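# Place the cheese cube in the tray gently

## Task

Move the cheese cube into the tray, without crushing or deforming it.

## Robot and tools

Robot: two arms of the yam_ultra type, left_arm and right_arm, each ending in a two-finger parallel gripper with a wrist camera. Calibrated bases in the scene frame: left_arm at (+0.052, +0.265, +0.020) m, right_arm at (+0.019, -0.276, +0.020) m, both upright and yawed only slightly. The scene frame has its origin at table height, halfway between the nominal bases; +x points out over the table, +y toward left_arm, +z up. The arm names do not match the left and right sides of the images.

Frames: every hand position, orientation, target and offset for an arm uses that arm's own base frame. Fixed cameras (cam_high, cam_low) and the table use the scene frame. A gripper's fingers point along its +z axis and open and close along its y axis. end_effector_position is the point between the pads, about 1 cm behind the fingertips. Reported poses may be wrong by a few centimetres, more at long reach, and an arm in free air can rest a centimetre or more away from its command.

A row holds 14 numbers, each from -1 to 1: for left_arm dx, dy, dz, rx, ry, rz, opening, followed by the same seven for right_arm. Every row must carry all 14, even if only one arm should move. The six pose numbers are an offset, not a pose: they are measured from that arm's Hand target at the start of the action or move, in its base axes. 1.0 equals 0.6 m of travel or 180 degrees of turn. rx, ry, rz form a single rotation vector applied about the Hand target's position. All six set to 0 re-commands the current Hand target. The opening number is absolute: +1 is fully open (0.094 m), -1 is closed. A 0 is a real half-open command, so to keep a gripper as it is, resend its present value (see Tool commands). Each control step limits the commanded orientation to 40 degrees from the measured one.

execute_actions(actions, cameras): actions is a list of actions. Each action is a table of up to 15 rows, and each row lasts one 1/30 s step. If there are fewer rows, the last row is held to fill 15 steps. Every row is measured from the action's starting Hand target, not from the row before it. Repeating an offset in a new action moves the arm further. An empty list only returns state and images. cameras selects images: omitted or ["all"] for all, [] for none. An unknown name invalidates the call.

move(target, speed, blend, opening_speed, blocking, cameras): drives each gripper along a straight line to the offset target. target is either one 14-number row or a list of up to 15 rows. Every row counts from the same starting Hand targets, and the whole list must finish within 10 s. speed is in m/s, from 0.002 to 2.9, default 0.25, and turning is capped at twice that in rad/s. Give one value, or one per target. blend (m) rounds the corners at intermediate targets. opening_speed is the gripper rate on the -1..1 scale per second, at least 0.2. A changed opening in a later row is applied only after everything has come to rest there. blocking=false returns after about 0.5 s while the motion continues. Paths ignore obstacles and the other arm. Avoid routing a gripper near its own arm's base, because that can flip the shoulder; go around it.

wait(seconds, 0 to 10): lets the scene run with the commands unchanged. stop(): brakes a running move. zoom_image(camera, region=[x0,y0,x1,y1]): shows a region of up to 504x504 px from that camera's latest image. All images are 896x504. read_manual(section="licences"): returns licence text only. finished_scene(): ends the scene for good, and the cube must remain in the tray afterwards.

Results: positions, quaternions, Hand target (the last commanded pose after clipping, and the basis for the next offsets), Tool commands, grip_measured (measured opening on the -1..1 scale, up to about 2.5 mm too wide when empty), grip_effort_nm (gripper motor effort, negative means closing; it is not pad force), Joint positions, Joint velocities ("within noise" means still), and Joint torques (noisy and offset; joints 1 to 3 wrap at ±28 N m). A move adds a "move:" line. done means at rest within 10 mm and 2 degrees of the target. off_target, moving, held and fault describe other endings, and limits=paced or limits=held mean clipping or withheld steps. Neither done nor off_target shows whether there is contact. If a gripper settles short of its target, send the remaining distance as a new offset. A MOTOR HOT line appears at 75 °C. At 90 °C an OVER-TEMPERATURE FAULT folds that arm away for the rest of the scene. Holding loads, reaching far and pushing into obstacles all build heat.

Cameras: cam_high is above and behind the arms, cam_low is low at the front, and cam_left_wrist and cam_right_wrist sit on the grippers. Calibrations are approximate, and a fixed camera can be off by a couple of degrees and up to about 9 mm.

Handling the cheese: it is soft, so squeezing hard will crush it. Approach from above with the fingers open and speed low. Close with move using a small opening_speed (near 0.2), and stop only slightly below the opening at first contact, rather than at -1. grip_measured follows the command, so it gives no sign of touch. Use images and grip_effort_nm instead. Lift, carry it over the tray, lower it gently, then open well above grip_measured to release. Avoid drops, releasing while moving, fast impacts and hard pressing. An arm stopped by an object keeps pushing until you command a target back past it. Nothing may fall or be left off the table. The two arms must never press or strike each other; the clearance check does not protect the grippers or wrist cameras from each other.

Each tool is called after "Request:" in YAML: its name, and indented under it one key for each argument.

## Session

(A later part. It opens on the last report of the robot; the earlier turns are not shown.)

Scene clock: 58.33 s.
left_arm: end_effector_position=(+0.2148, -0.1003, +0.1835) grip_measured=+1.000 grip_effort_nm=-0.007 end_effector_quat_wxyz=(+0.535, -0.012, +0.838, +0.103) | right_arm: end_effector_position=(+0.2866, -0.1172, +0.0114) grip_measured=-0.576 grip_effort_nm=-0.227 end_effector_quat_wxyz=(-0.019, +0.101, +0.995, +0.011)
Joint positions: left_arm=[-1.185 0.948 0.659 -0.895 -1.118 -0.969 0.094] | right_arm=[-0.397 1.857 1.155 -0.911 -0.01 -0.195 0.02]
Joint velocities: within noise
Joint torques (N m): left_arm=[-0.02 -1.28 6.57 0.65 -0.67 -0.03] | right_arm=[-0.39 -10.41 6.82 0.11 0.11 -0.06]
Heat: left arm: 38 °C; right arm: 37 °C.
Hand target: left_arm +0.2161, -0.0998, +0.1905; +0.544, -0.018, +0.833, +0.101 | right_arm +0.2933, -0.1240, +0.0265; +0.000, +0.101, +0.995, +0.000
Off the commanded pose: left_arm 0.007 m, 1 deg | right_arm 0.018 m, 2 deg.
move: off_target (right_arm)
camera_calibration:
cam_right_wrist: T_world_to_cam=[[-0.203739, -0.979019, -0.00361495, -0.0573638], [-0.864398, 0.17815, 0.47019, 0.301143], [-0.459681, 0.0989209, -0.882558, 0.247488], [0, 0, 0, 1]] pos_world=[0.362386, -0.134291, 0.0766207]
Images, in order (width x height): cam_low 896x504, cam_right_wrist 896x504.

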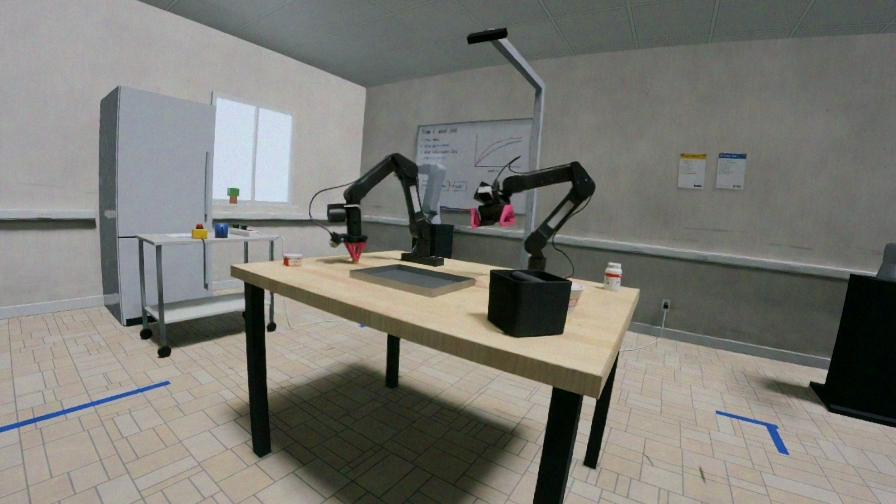

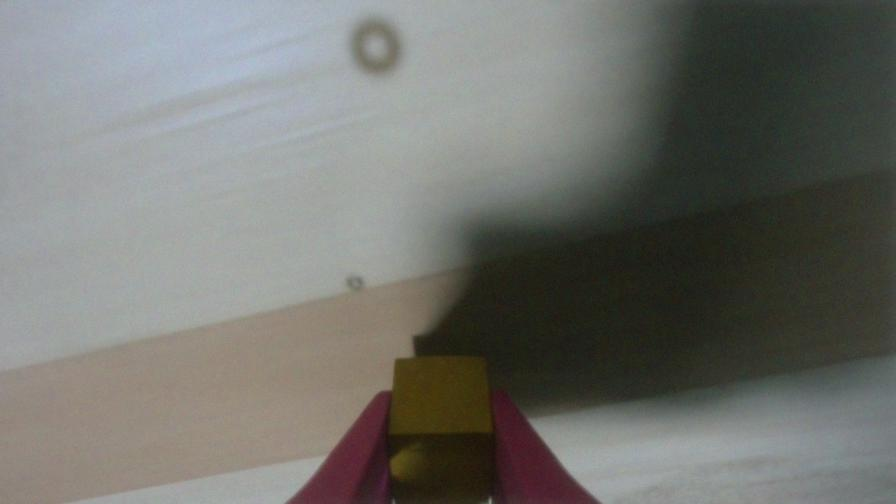

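Request:
move:
  target:
    - [0,0,0,0,0,0,1, 0,0,0.0975,0,0,0,-0.58]
    - [0,0,0,0,0,0,1, 0.0445,0.465,0.0975,0,0,0,-0.58]
  speed: [0.12,0.18]
  blend: [0.03,0]
  cameras: ["cam_right_wrist","cam_low","cam_high"]

Request:
zoom_image:
  camera: "cam_low"
  region: [340, 190, 500, 300]

Scene clock: 66.37 s.
left_arm: end_effector_position=(+0.2148, -0.1003, +0.1835) grip_measured=+1.000 grip_effort_nm=-0.012 end_effector_quat_wxyz=(+0.535, -0.012, +0.838, +0.103) | right_arm: end_effector_position=(+0.3155, +0.1560, +0.0854) grip_measured=-0.576 grip_effort_nm=-0.227 end_effector_quat_wxyz=(+0.003, +0.095, +0.995, +0.006)
Joint positions: left_arm=[-1.185 0.948 0.659 -0.895 -1.118 -0.969 0.094] | right_arm=[0.453 1.878 1.493 -1.175 -0.007 0.644 0.02]
Joint velocities: within noise
Joint torques (N m): left_arm=[-0.03 -1.25 6.58 0.66 -0.67 -0.02] | right_arm=[-0.29 -6.75 7.73 0.16 0.08 0.07]
Heat: left arm: 38 °C; right arm: 36 °C.
Hand target: left_arm +0.2161, -0.0998, +0.1905; +0.544, -0.018, +0.833, +0.101 | right_arm +0.3200, +0.1551, +0.0851; +0.000, +0.101, +0.995, +0.000
Off the commanded pose: left_arm 0.007 m, 1 deg | right_arm 0.005 m, 1 deg.
move: done; blend cut to 0.0294 m at target 1
camera_calibration:
cam_right_wrist: T_world_to_cam=[[-0.192931, -0.981209, 0.00269466, 0.212736], [-0.885094, 0.175217, 0.431169, 0.252946], [-0.423539, 0.0808011, -0.902267, 0.292219], [0, 0, 0, 1]] pos_world=[0.388691, 0.140806, 0.154023]
Images, in order (width x height): cam_high 896x504, cam_low 896x504, cam_right_wrist 896x504.

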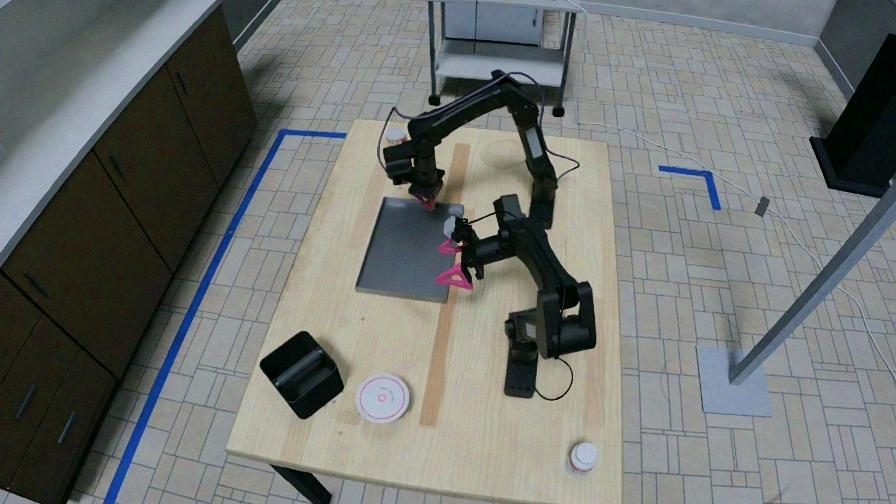

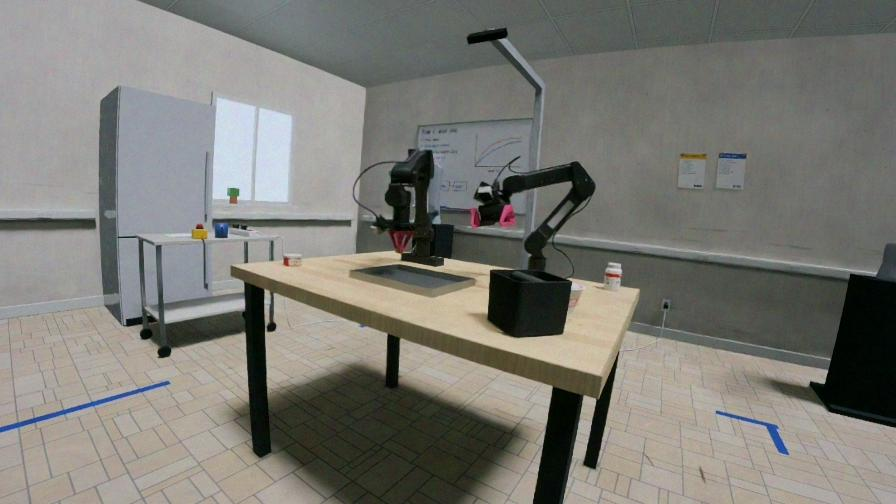

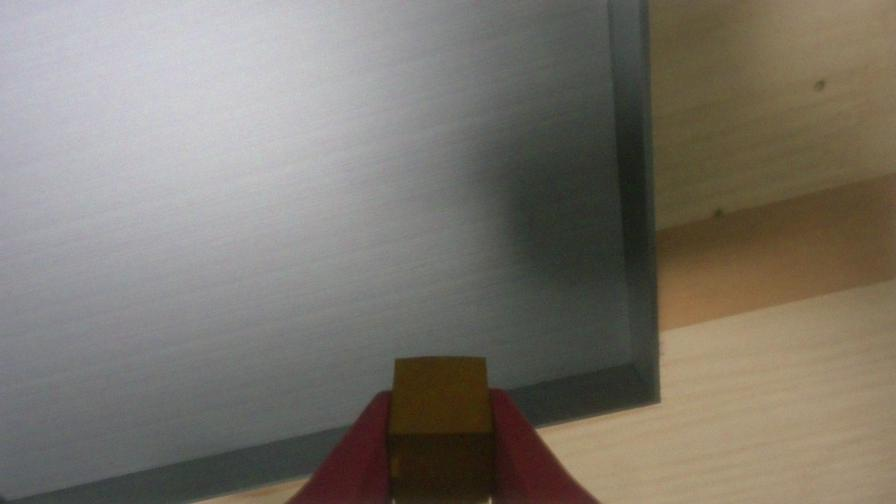

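Scaled by 3.150 from the camera's 896x504 image, which has a finer 1280x720 frame.

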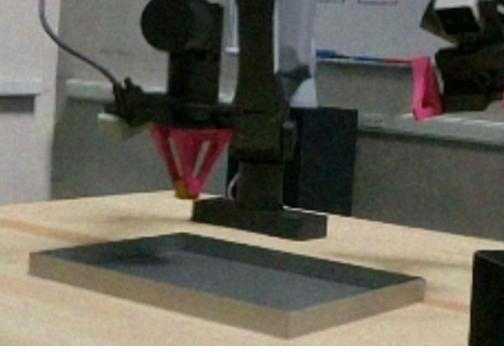

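Request:
move:
  target: [0,0,0,0,0,0,1, 0,0,-0.117,0,0,0,-0.58]
  speed: 0.12
  cameras: ["cam_right_wrist","cam_low"]

Request:
zoom_image:
  camera: "cam_low"
  region: [350, 220, 450, 290]

Scene clock: 70.07 s.
left_arm: end_effector_position=(+0.2148, -0.1003, +0.1835) grip_measured=+1.000 grip_effort_nm=-0.017 end_effector_quat_wxyz=(+0.535, -0.012, +0.838, +0.103) | right_arm: end_effector_position=(+0.3185, +0.1575, +0.0227) grip_measured=-0.576 grip_effort_nm=-0.232 end_effector_quat_wxyz=(+0.002, +0.096, +0.995, +0.005)
Joint positions: left_arm=[-1.185 0.948 0.659 -0.895 -1.118 -0.969 0.094] | right_arm=[0.453 1.954 1.339 -0.947 -0.007 0.645 0.02]
Joint velocities: within noise
Joint torques (N m): left_arm=[-0.01 -1.28 6.57 0.65 -0.66 -0.02] | right_arm=[-0.31 -7.3 4.41 0.53 0.08 0.06]
Heat: left arm: 38 °C; right arm: 36 °C.
Hand target: left_arm +0.2161, -0.0998, +0.1905; +0.544, -0.018, +0.833, +0.101 | right_arm +0.3201, +0.1551, +0.0148; +0.000, +0.101, +0.995, +0.000
Off the commanded pose: left_arm 0.007 m, 1 deg | right_arm 0.008 m, 1 deg.
move: done
camera_calibration:
cam_right_wrist: T_world_to_cam=[[-0.194111, -0.980972, 0.00380505, 0.215207], [-0.884115, 0.176623, 0.432602, 0.281817], [-0.425043, 0.0806088, -0.901577, 0.237309], [0, 0, 0, 1]] pos_world=[0.3918, 0.142207, 0.091219]
Images, in order (width x height): cam_low 896x504, cam_right_wrist 896x504.

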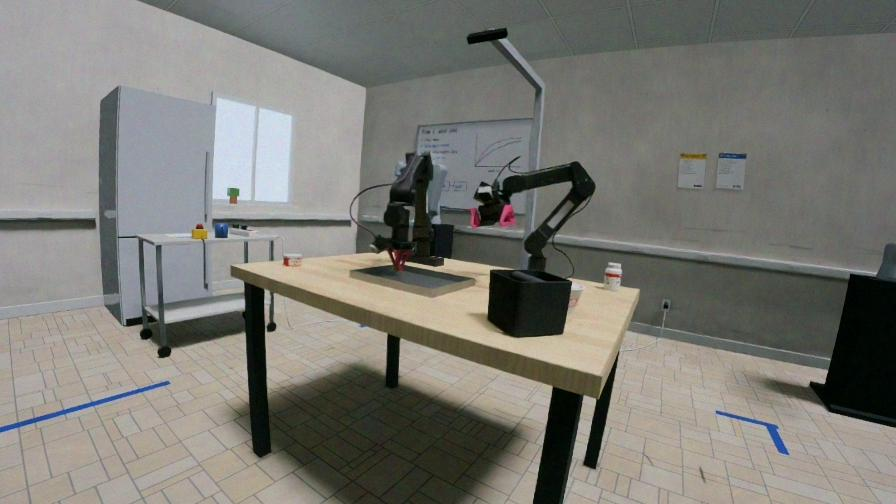

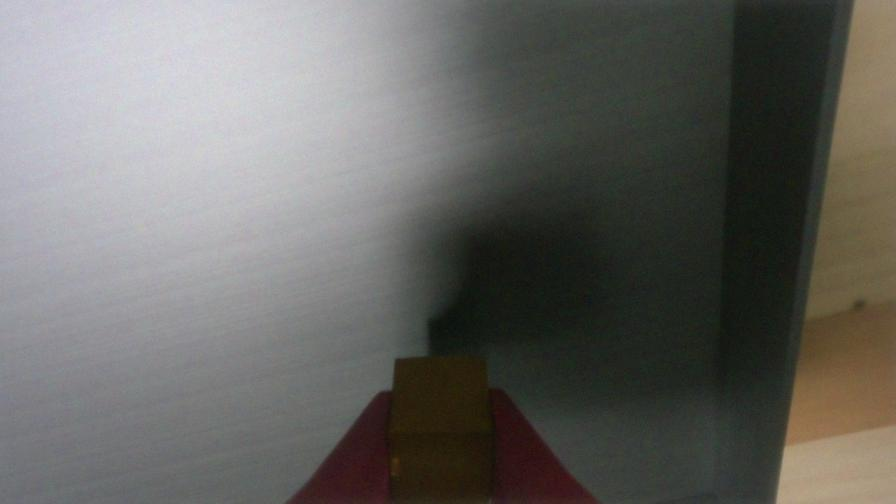

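Scaled by 5.040 from the camera's 896x504 image, which has a finer 1280x720 frame.

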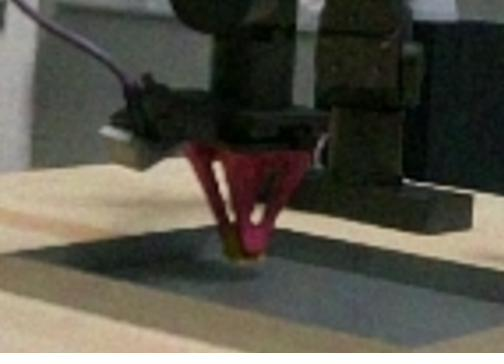

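Request:
move:
  target: [0,0,0,0,0,0,1, 0,0,-0.02,0,0,0,-0.58]
  speed: 0.05
  cameras: ["cam_right_wrist","cam_low"]

Request:
zoom_image:
  camera: "cam_right_wrist"
  region: [320, 300, 580, 504]

Scene clock: 72.13 s.
left_arm: end_effector_position=(+0.2148, -0.1003, +0.1835) grip_measured=+1.000 grip_effort_nm=-0.012 end_effector_quat_wxyz=(+0.535, -0.012, +0.838, +0.103) | right_arm: end_effector_position=(+0.3198, +0.1581, +0.0125) grip_measured=-0.576 grip_effort_nm=-0.222 end_effector_quat_wxyz=(+0.004, +0.096, +0.995, +0.007)
Joint positions: left_arm=[-1.185 0.948 0.659 -0.895 -1.118 -0.969 0.094] | right_arm=[0.453 1.969 1.316 -0.904 -0.007 0.645 0.02]
Joint velocities: within noise
Joint torques (N m): left_arm=[-0.02 -1.26 6.57 0.66 -0.67 -0.02] | right_arm=[-0.35 -7.15 4.18 0.58 0.09 0.04]
Heat: left arm: 38 °C; right arm: 36 °C.
Hand target: left_arm +0.2161, -0.0998, +0.1905; +0.544, -0.018, +0.833, +0.101 | right_arm +0.3200, +0.1550, +0.0028; +0.000, +0.101, +0.995, +0.000
Off the commanded pose: left_arm 0.007 m, 1 deg | right_arm 0.010 m, 1 deg.
move: done
camera_calibration:
cam_right_wrist: T_world_to_cam=[[-0.19407, -0.980988, 0.000385619, 0.216158], [-0.886349, 0.175516, 0.428461, 0.288155], [-0.420382, 0.0828098, -0.90356, 0.226745], [0, 0, 0, 1]] pos_world=[0.392675, 0.142695, 0.0813316]
Images, in order (width x height): cam_low 896x504, cam_right_wrist 896x504.

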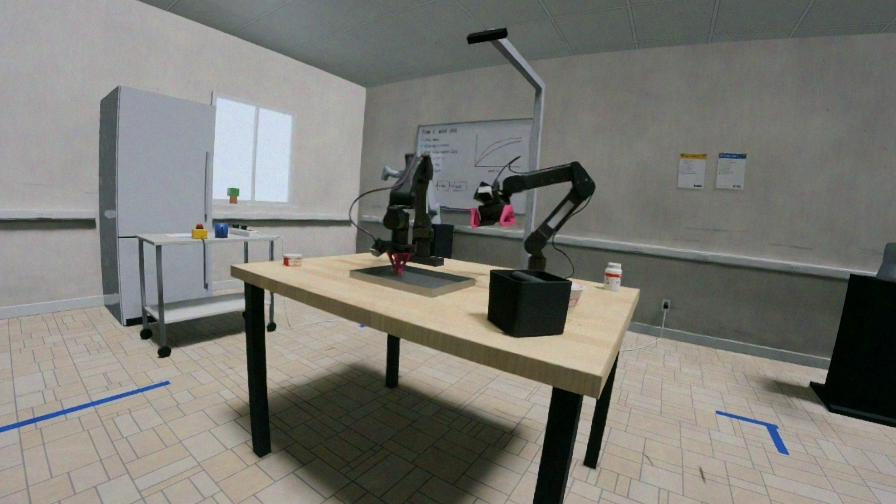

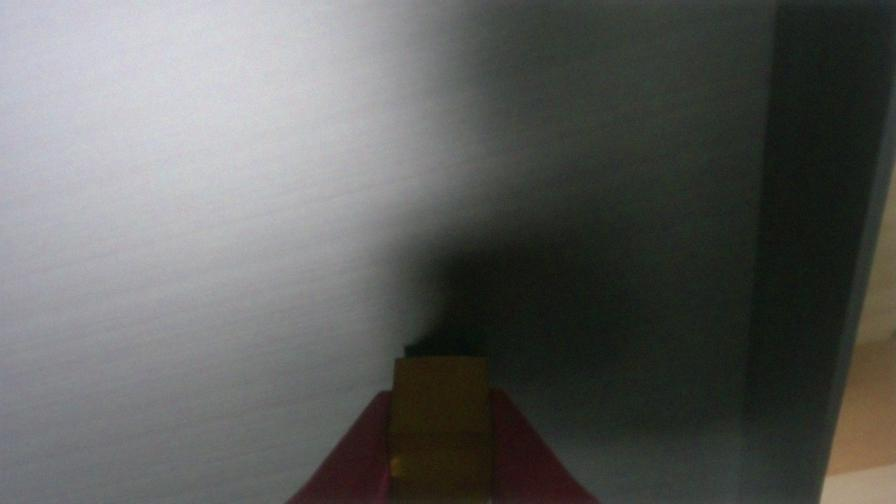

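Scaled by 1.938 from the camera's 896x504 image, which has a finer 1280x720 frame.

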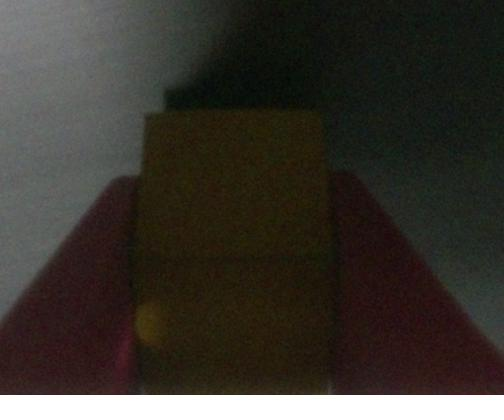

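Request:
move:
  target: [0,0,0,0,0,0,1, 0,0,-0.0078,0,0,0,-0.58]
  speed: 0.03
  cameras: ["cam_right_wrist"]

Request:
zoom_image:
  camera: "cam_right_wrist"
  region: [320, 300, 580, 504]

Scene clock: 73.87 s.
left_arm: end_effector_position=(+0.2148, -0.1003, +0.1835) grip_measured=+1.000 grip_effort_nm=-0.007 end_effector_quat_wxyz=(+0.535, -0.012, +0.838, +0.103) | right_arm: end_effector_position=(+0.3200, +0.1582, +0.0085) grip_measured=-0.576 grip_effort_nm=-0.222 end_effector_quat_wxyz=(+0.005, +0.096, +0.995, +0.007)
Joint positions: left_arm=[-1.185 0.948 0.659 -0.895 -1.118 -0.969 0.094] | right_arm=[0.453 1.975 1.308 -0.889 -0.007 0.645 0.02]
Joint velocities: within noise
Joint torques (N m): left_arm=[-0.03 -1.28 6.58 0.65 -0.66 -0.02] | right_arm=[-0.31 -7.06 3.99 0.57 0.08 0.06]
Heat: left arm: 38 °C; right arm: 36 °C.
Hand target: left_arm +0.2161, -0.0998, +0.1905; +0.544, -0.018, +0.833, +0.101 | right_arm +0.3200, +0.1551, -0.0020; +0.000, +0.101, +0.995, +0.000
Off the commanded pose: left_arm 0.007 m, 1 deg | right_arm 0.011 m, 1 deg.
move: off_target (right_arm)
camera_calibration:
cam_right_wrist: T_world_to_cam=[[-0.194016, -0.980998, -0.0000941938, 0.216311], [-0.886654, 0.175316, 0.427912, 0.290173], [-0.419764, 0.0831051, -0.90382, 0.223032], [0, 0, 0, 1]] pos_world=[0.392872, 0.142794, 0.0774333]
Images, in order (width x height): cam_right_wrist 896x504.

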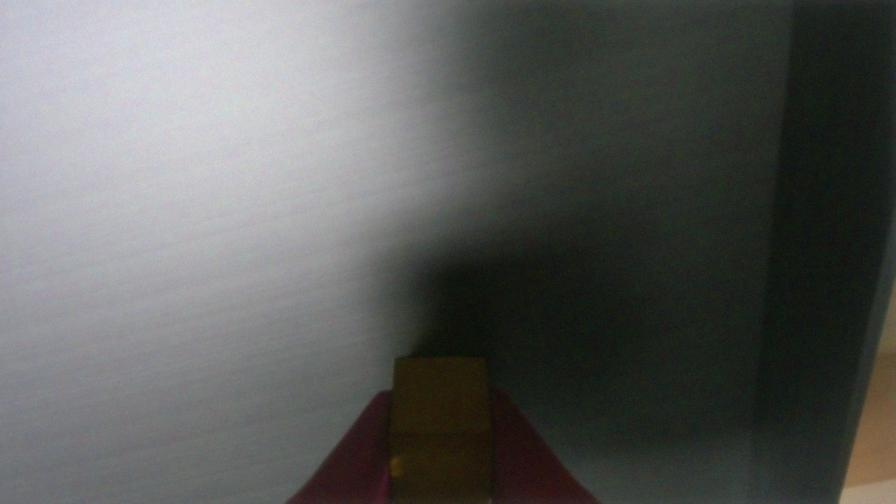

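Scaled by 1.938 from the camera's 896x504 image, which has a finer 1280x720 frame.

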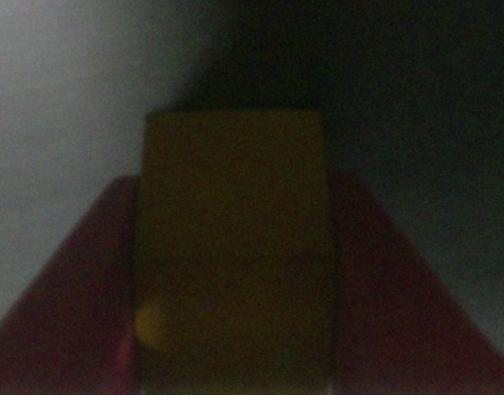

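Request:
move:
  target:
    - [0,0,0,0,0,0,1, 0,0,0,0,0,0,-0.15]
    - [0,0,0,0,0,0,1, 0,0,0.16,0,0,0,-0.15]
  speed: [0.1,0.12]
  opening_speed: 0.4

Request:
zoom_image:
  camera: "cam_right_wrist"
  region: [300, 150, 600, 450]

Request:
zoom_image:
  camera: "cam_low"
  region: [340, 210, 480, 310]

Scene clock: 80.13 s.
left_arm: end_effector_position=(+0.2148, -0.1003, +0.1835) grip_measured=+1.000 grip_effort_nm=-0.012 end_effector_quat_wxyz=(+0.535, -0.012, +0.838, +0.103) | right_arm: end_effector_position=(+0.3150, +0.1558, +0.0763) grip_measured=-0.153 grip_effort_nm=0.149 end_effector_quat_wxyz=(-0.020, +0.096, +0.995, -0.008)
Joint positions: left_arm=[-1.185 0.948 0.659 -0.895 -1.118 -0.969 0.094] | right_arm=[0.453 1.932 1.528 -1.209 -0.007 0.646 0.04]
Joint velocities: within noise
Joint torques (N m): left_arm=[-0.02 -1.26 6.58 0.66 -0.67 -0.03] | right_arm=[-0.35 -11.74 7.13 0.1 0.07 0.06]
Heat: left arm: 38 °C; right arm: 36 °C.
Hand target: left_arm +0.2161, -0.0998, +0.1905; +0.544, -0.018, +0.833, +0.101 | right_arm +0.3200, +0.1551, +0.0941; +0.000, +0.101, +0.995, +0.000
Off the commanded pose: left_arm 0.007 m, 1 deg | right_arm 0.018 m, 3 deg.
move: off_target (right_arm)
camera_calibration:
cam_right_wrist: T_world_to_cam=[[-0.193559, -0.980485, 0.0344186, 0.2101], [-0.863487, 0.186907, 0.468461, 0.244922], [-0.465751, 0.0609547, -0.882814, 0.298782], [0, 0, 0, 1]] pos_world=[0.391312, 0.14201, 0.141801]

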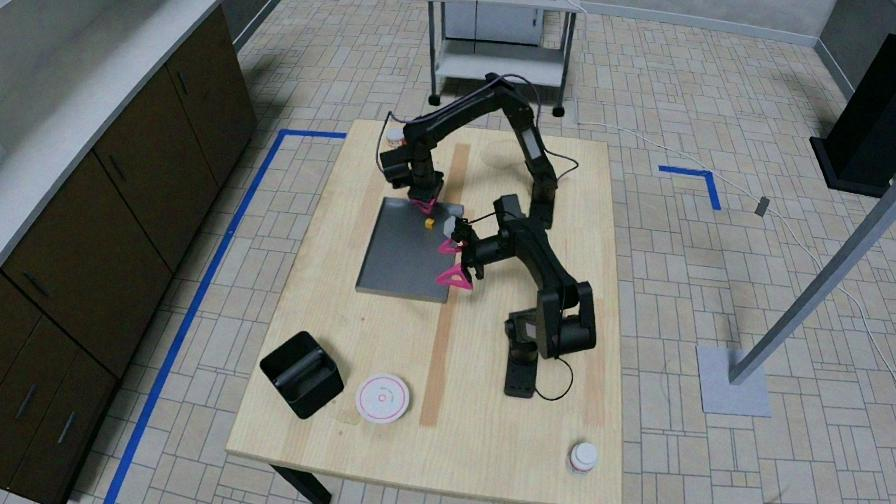

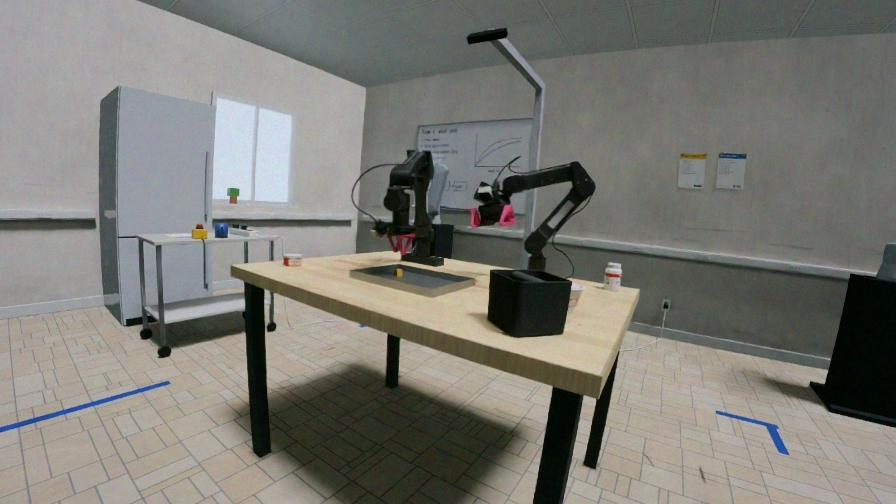

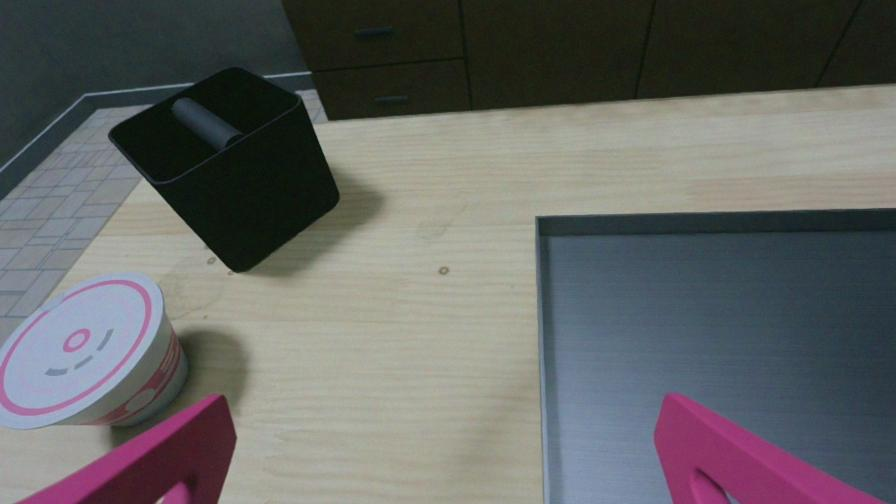

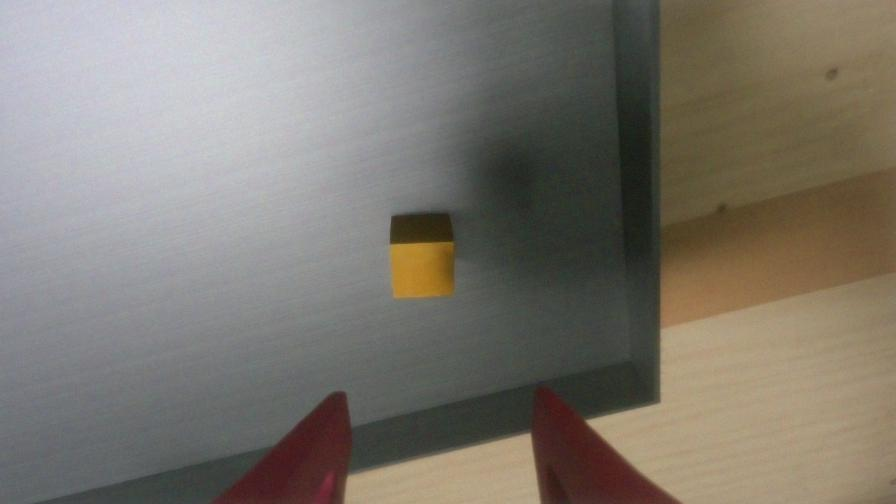

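Scaled by 1.680 from the camera's 896x504 image, which has a finer 1280x720 frame.

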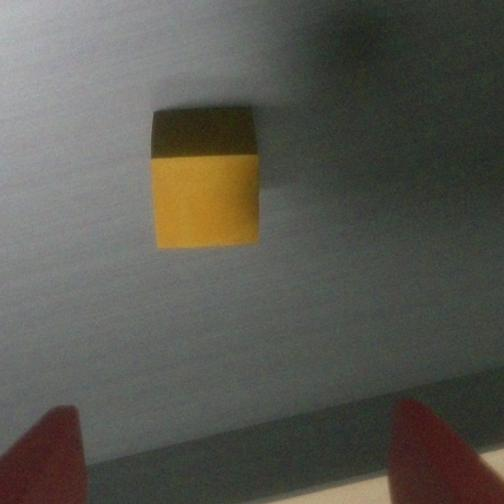

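Scaled by 3.600 from the camera's 896x504 image, which has a finer 1280x720 frame.

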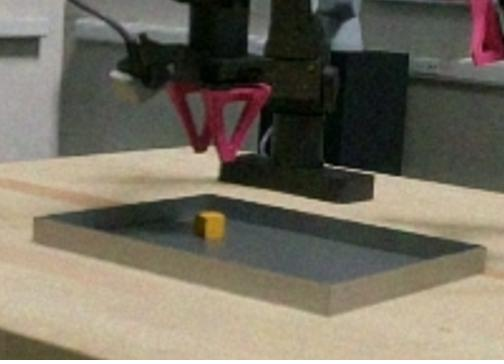

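The cheese cube is in the tray and looks intact. The gripper has let go and moved clear of it.

Request:
finished_scene:

The scene is finished: the task was done.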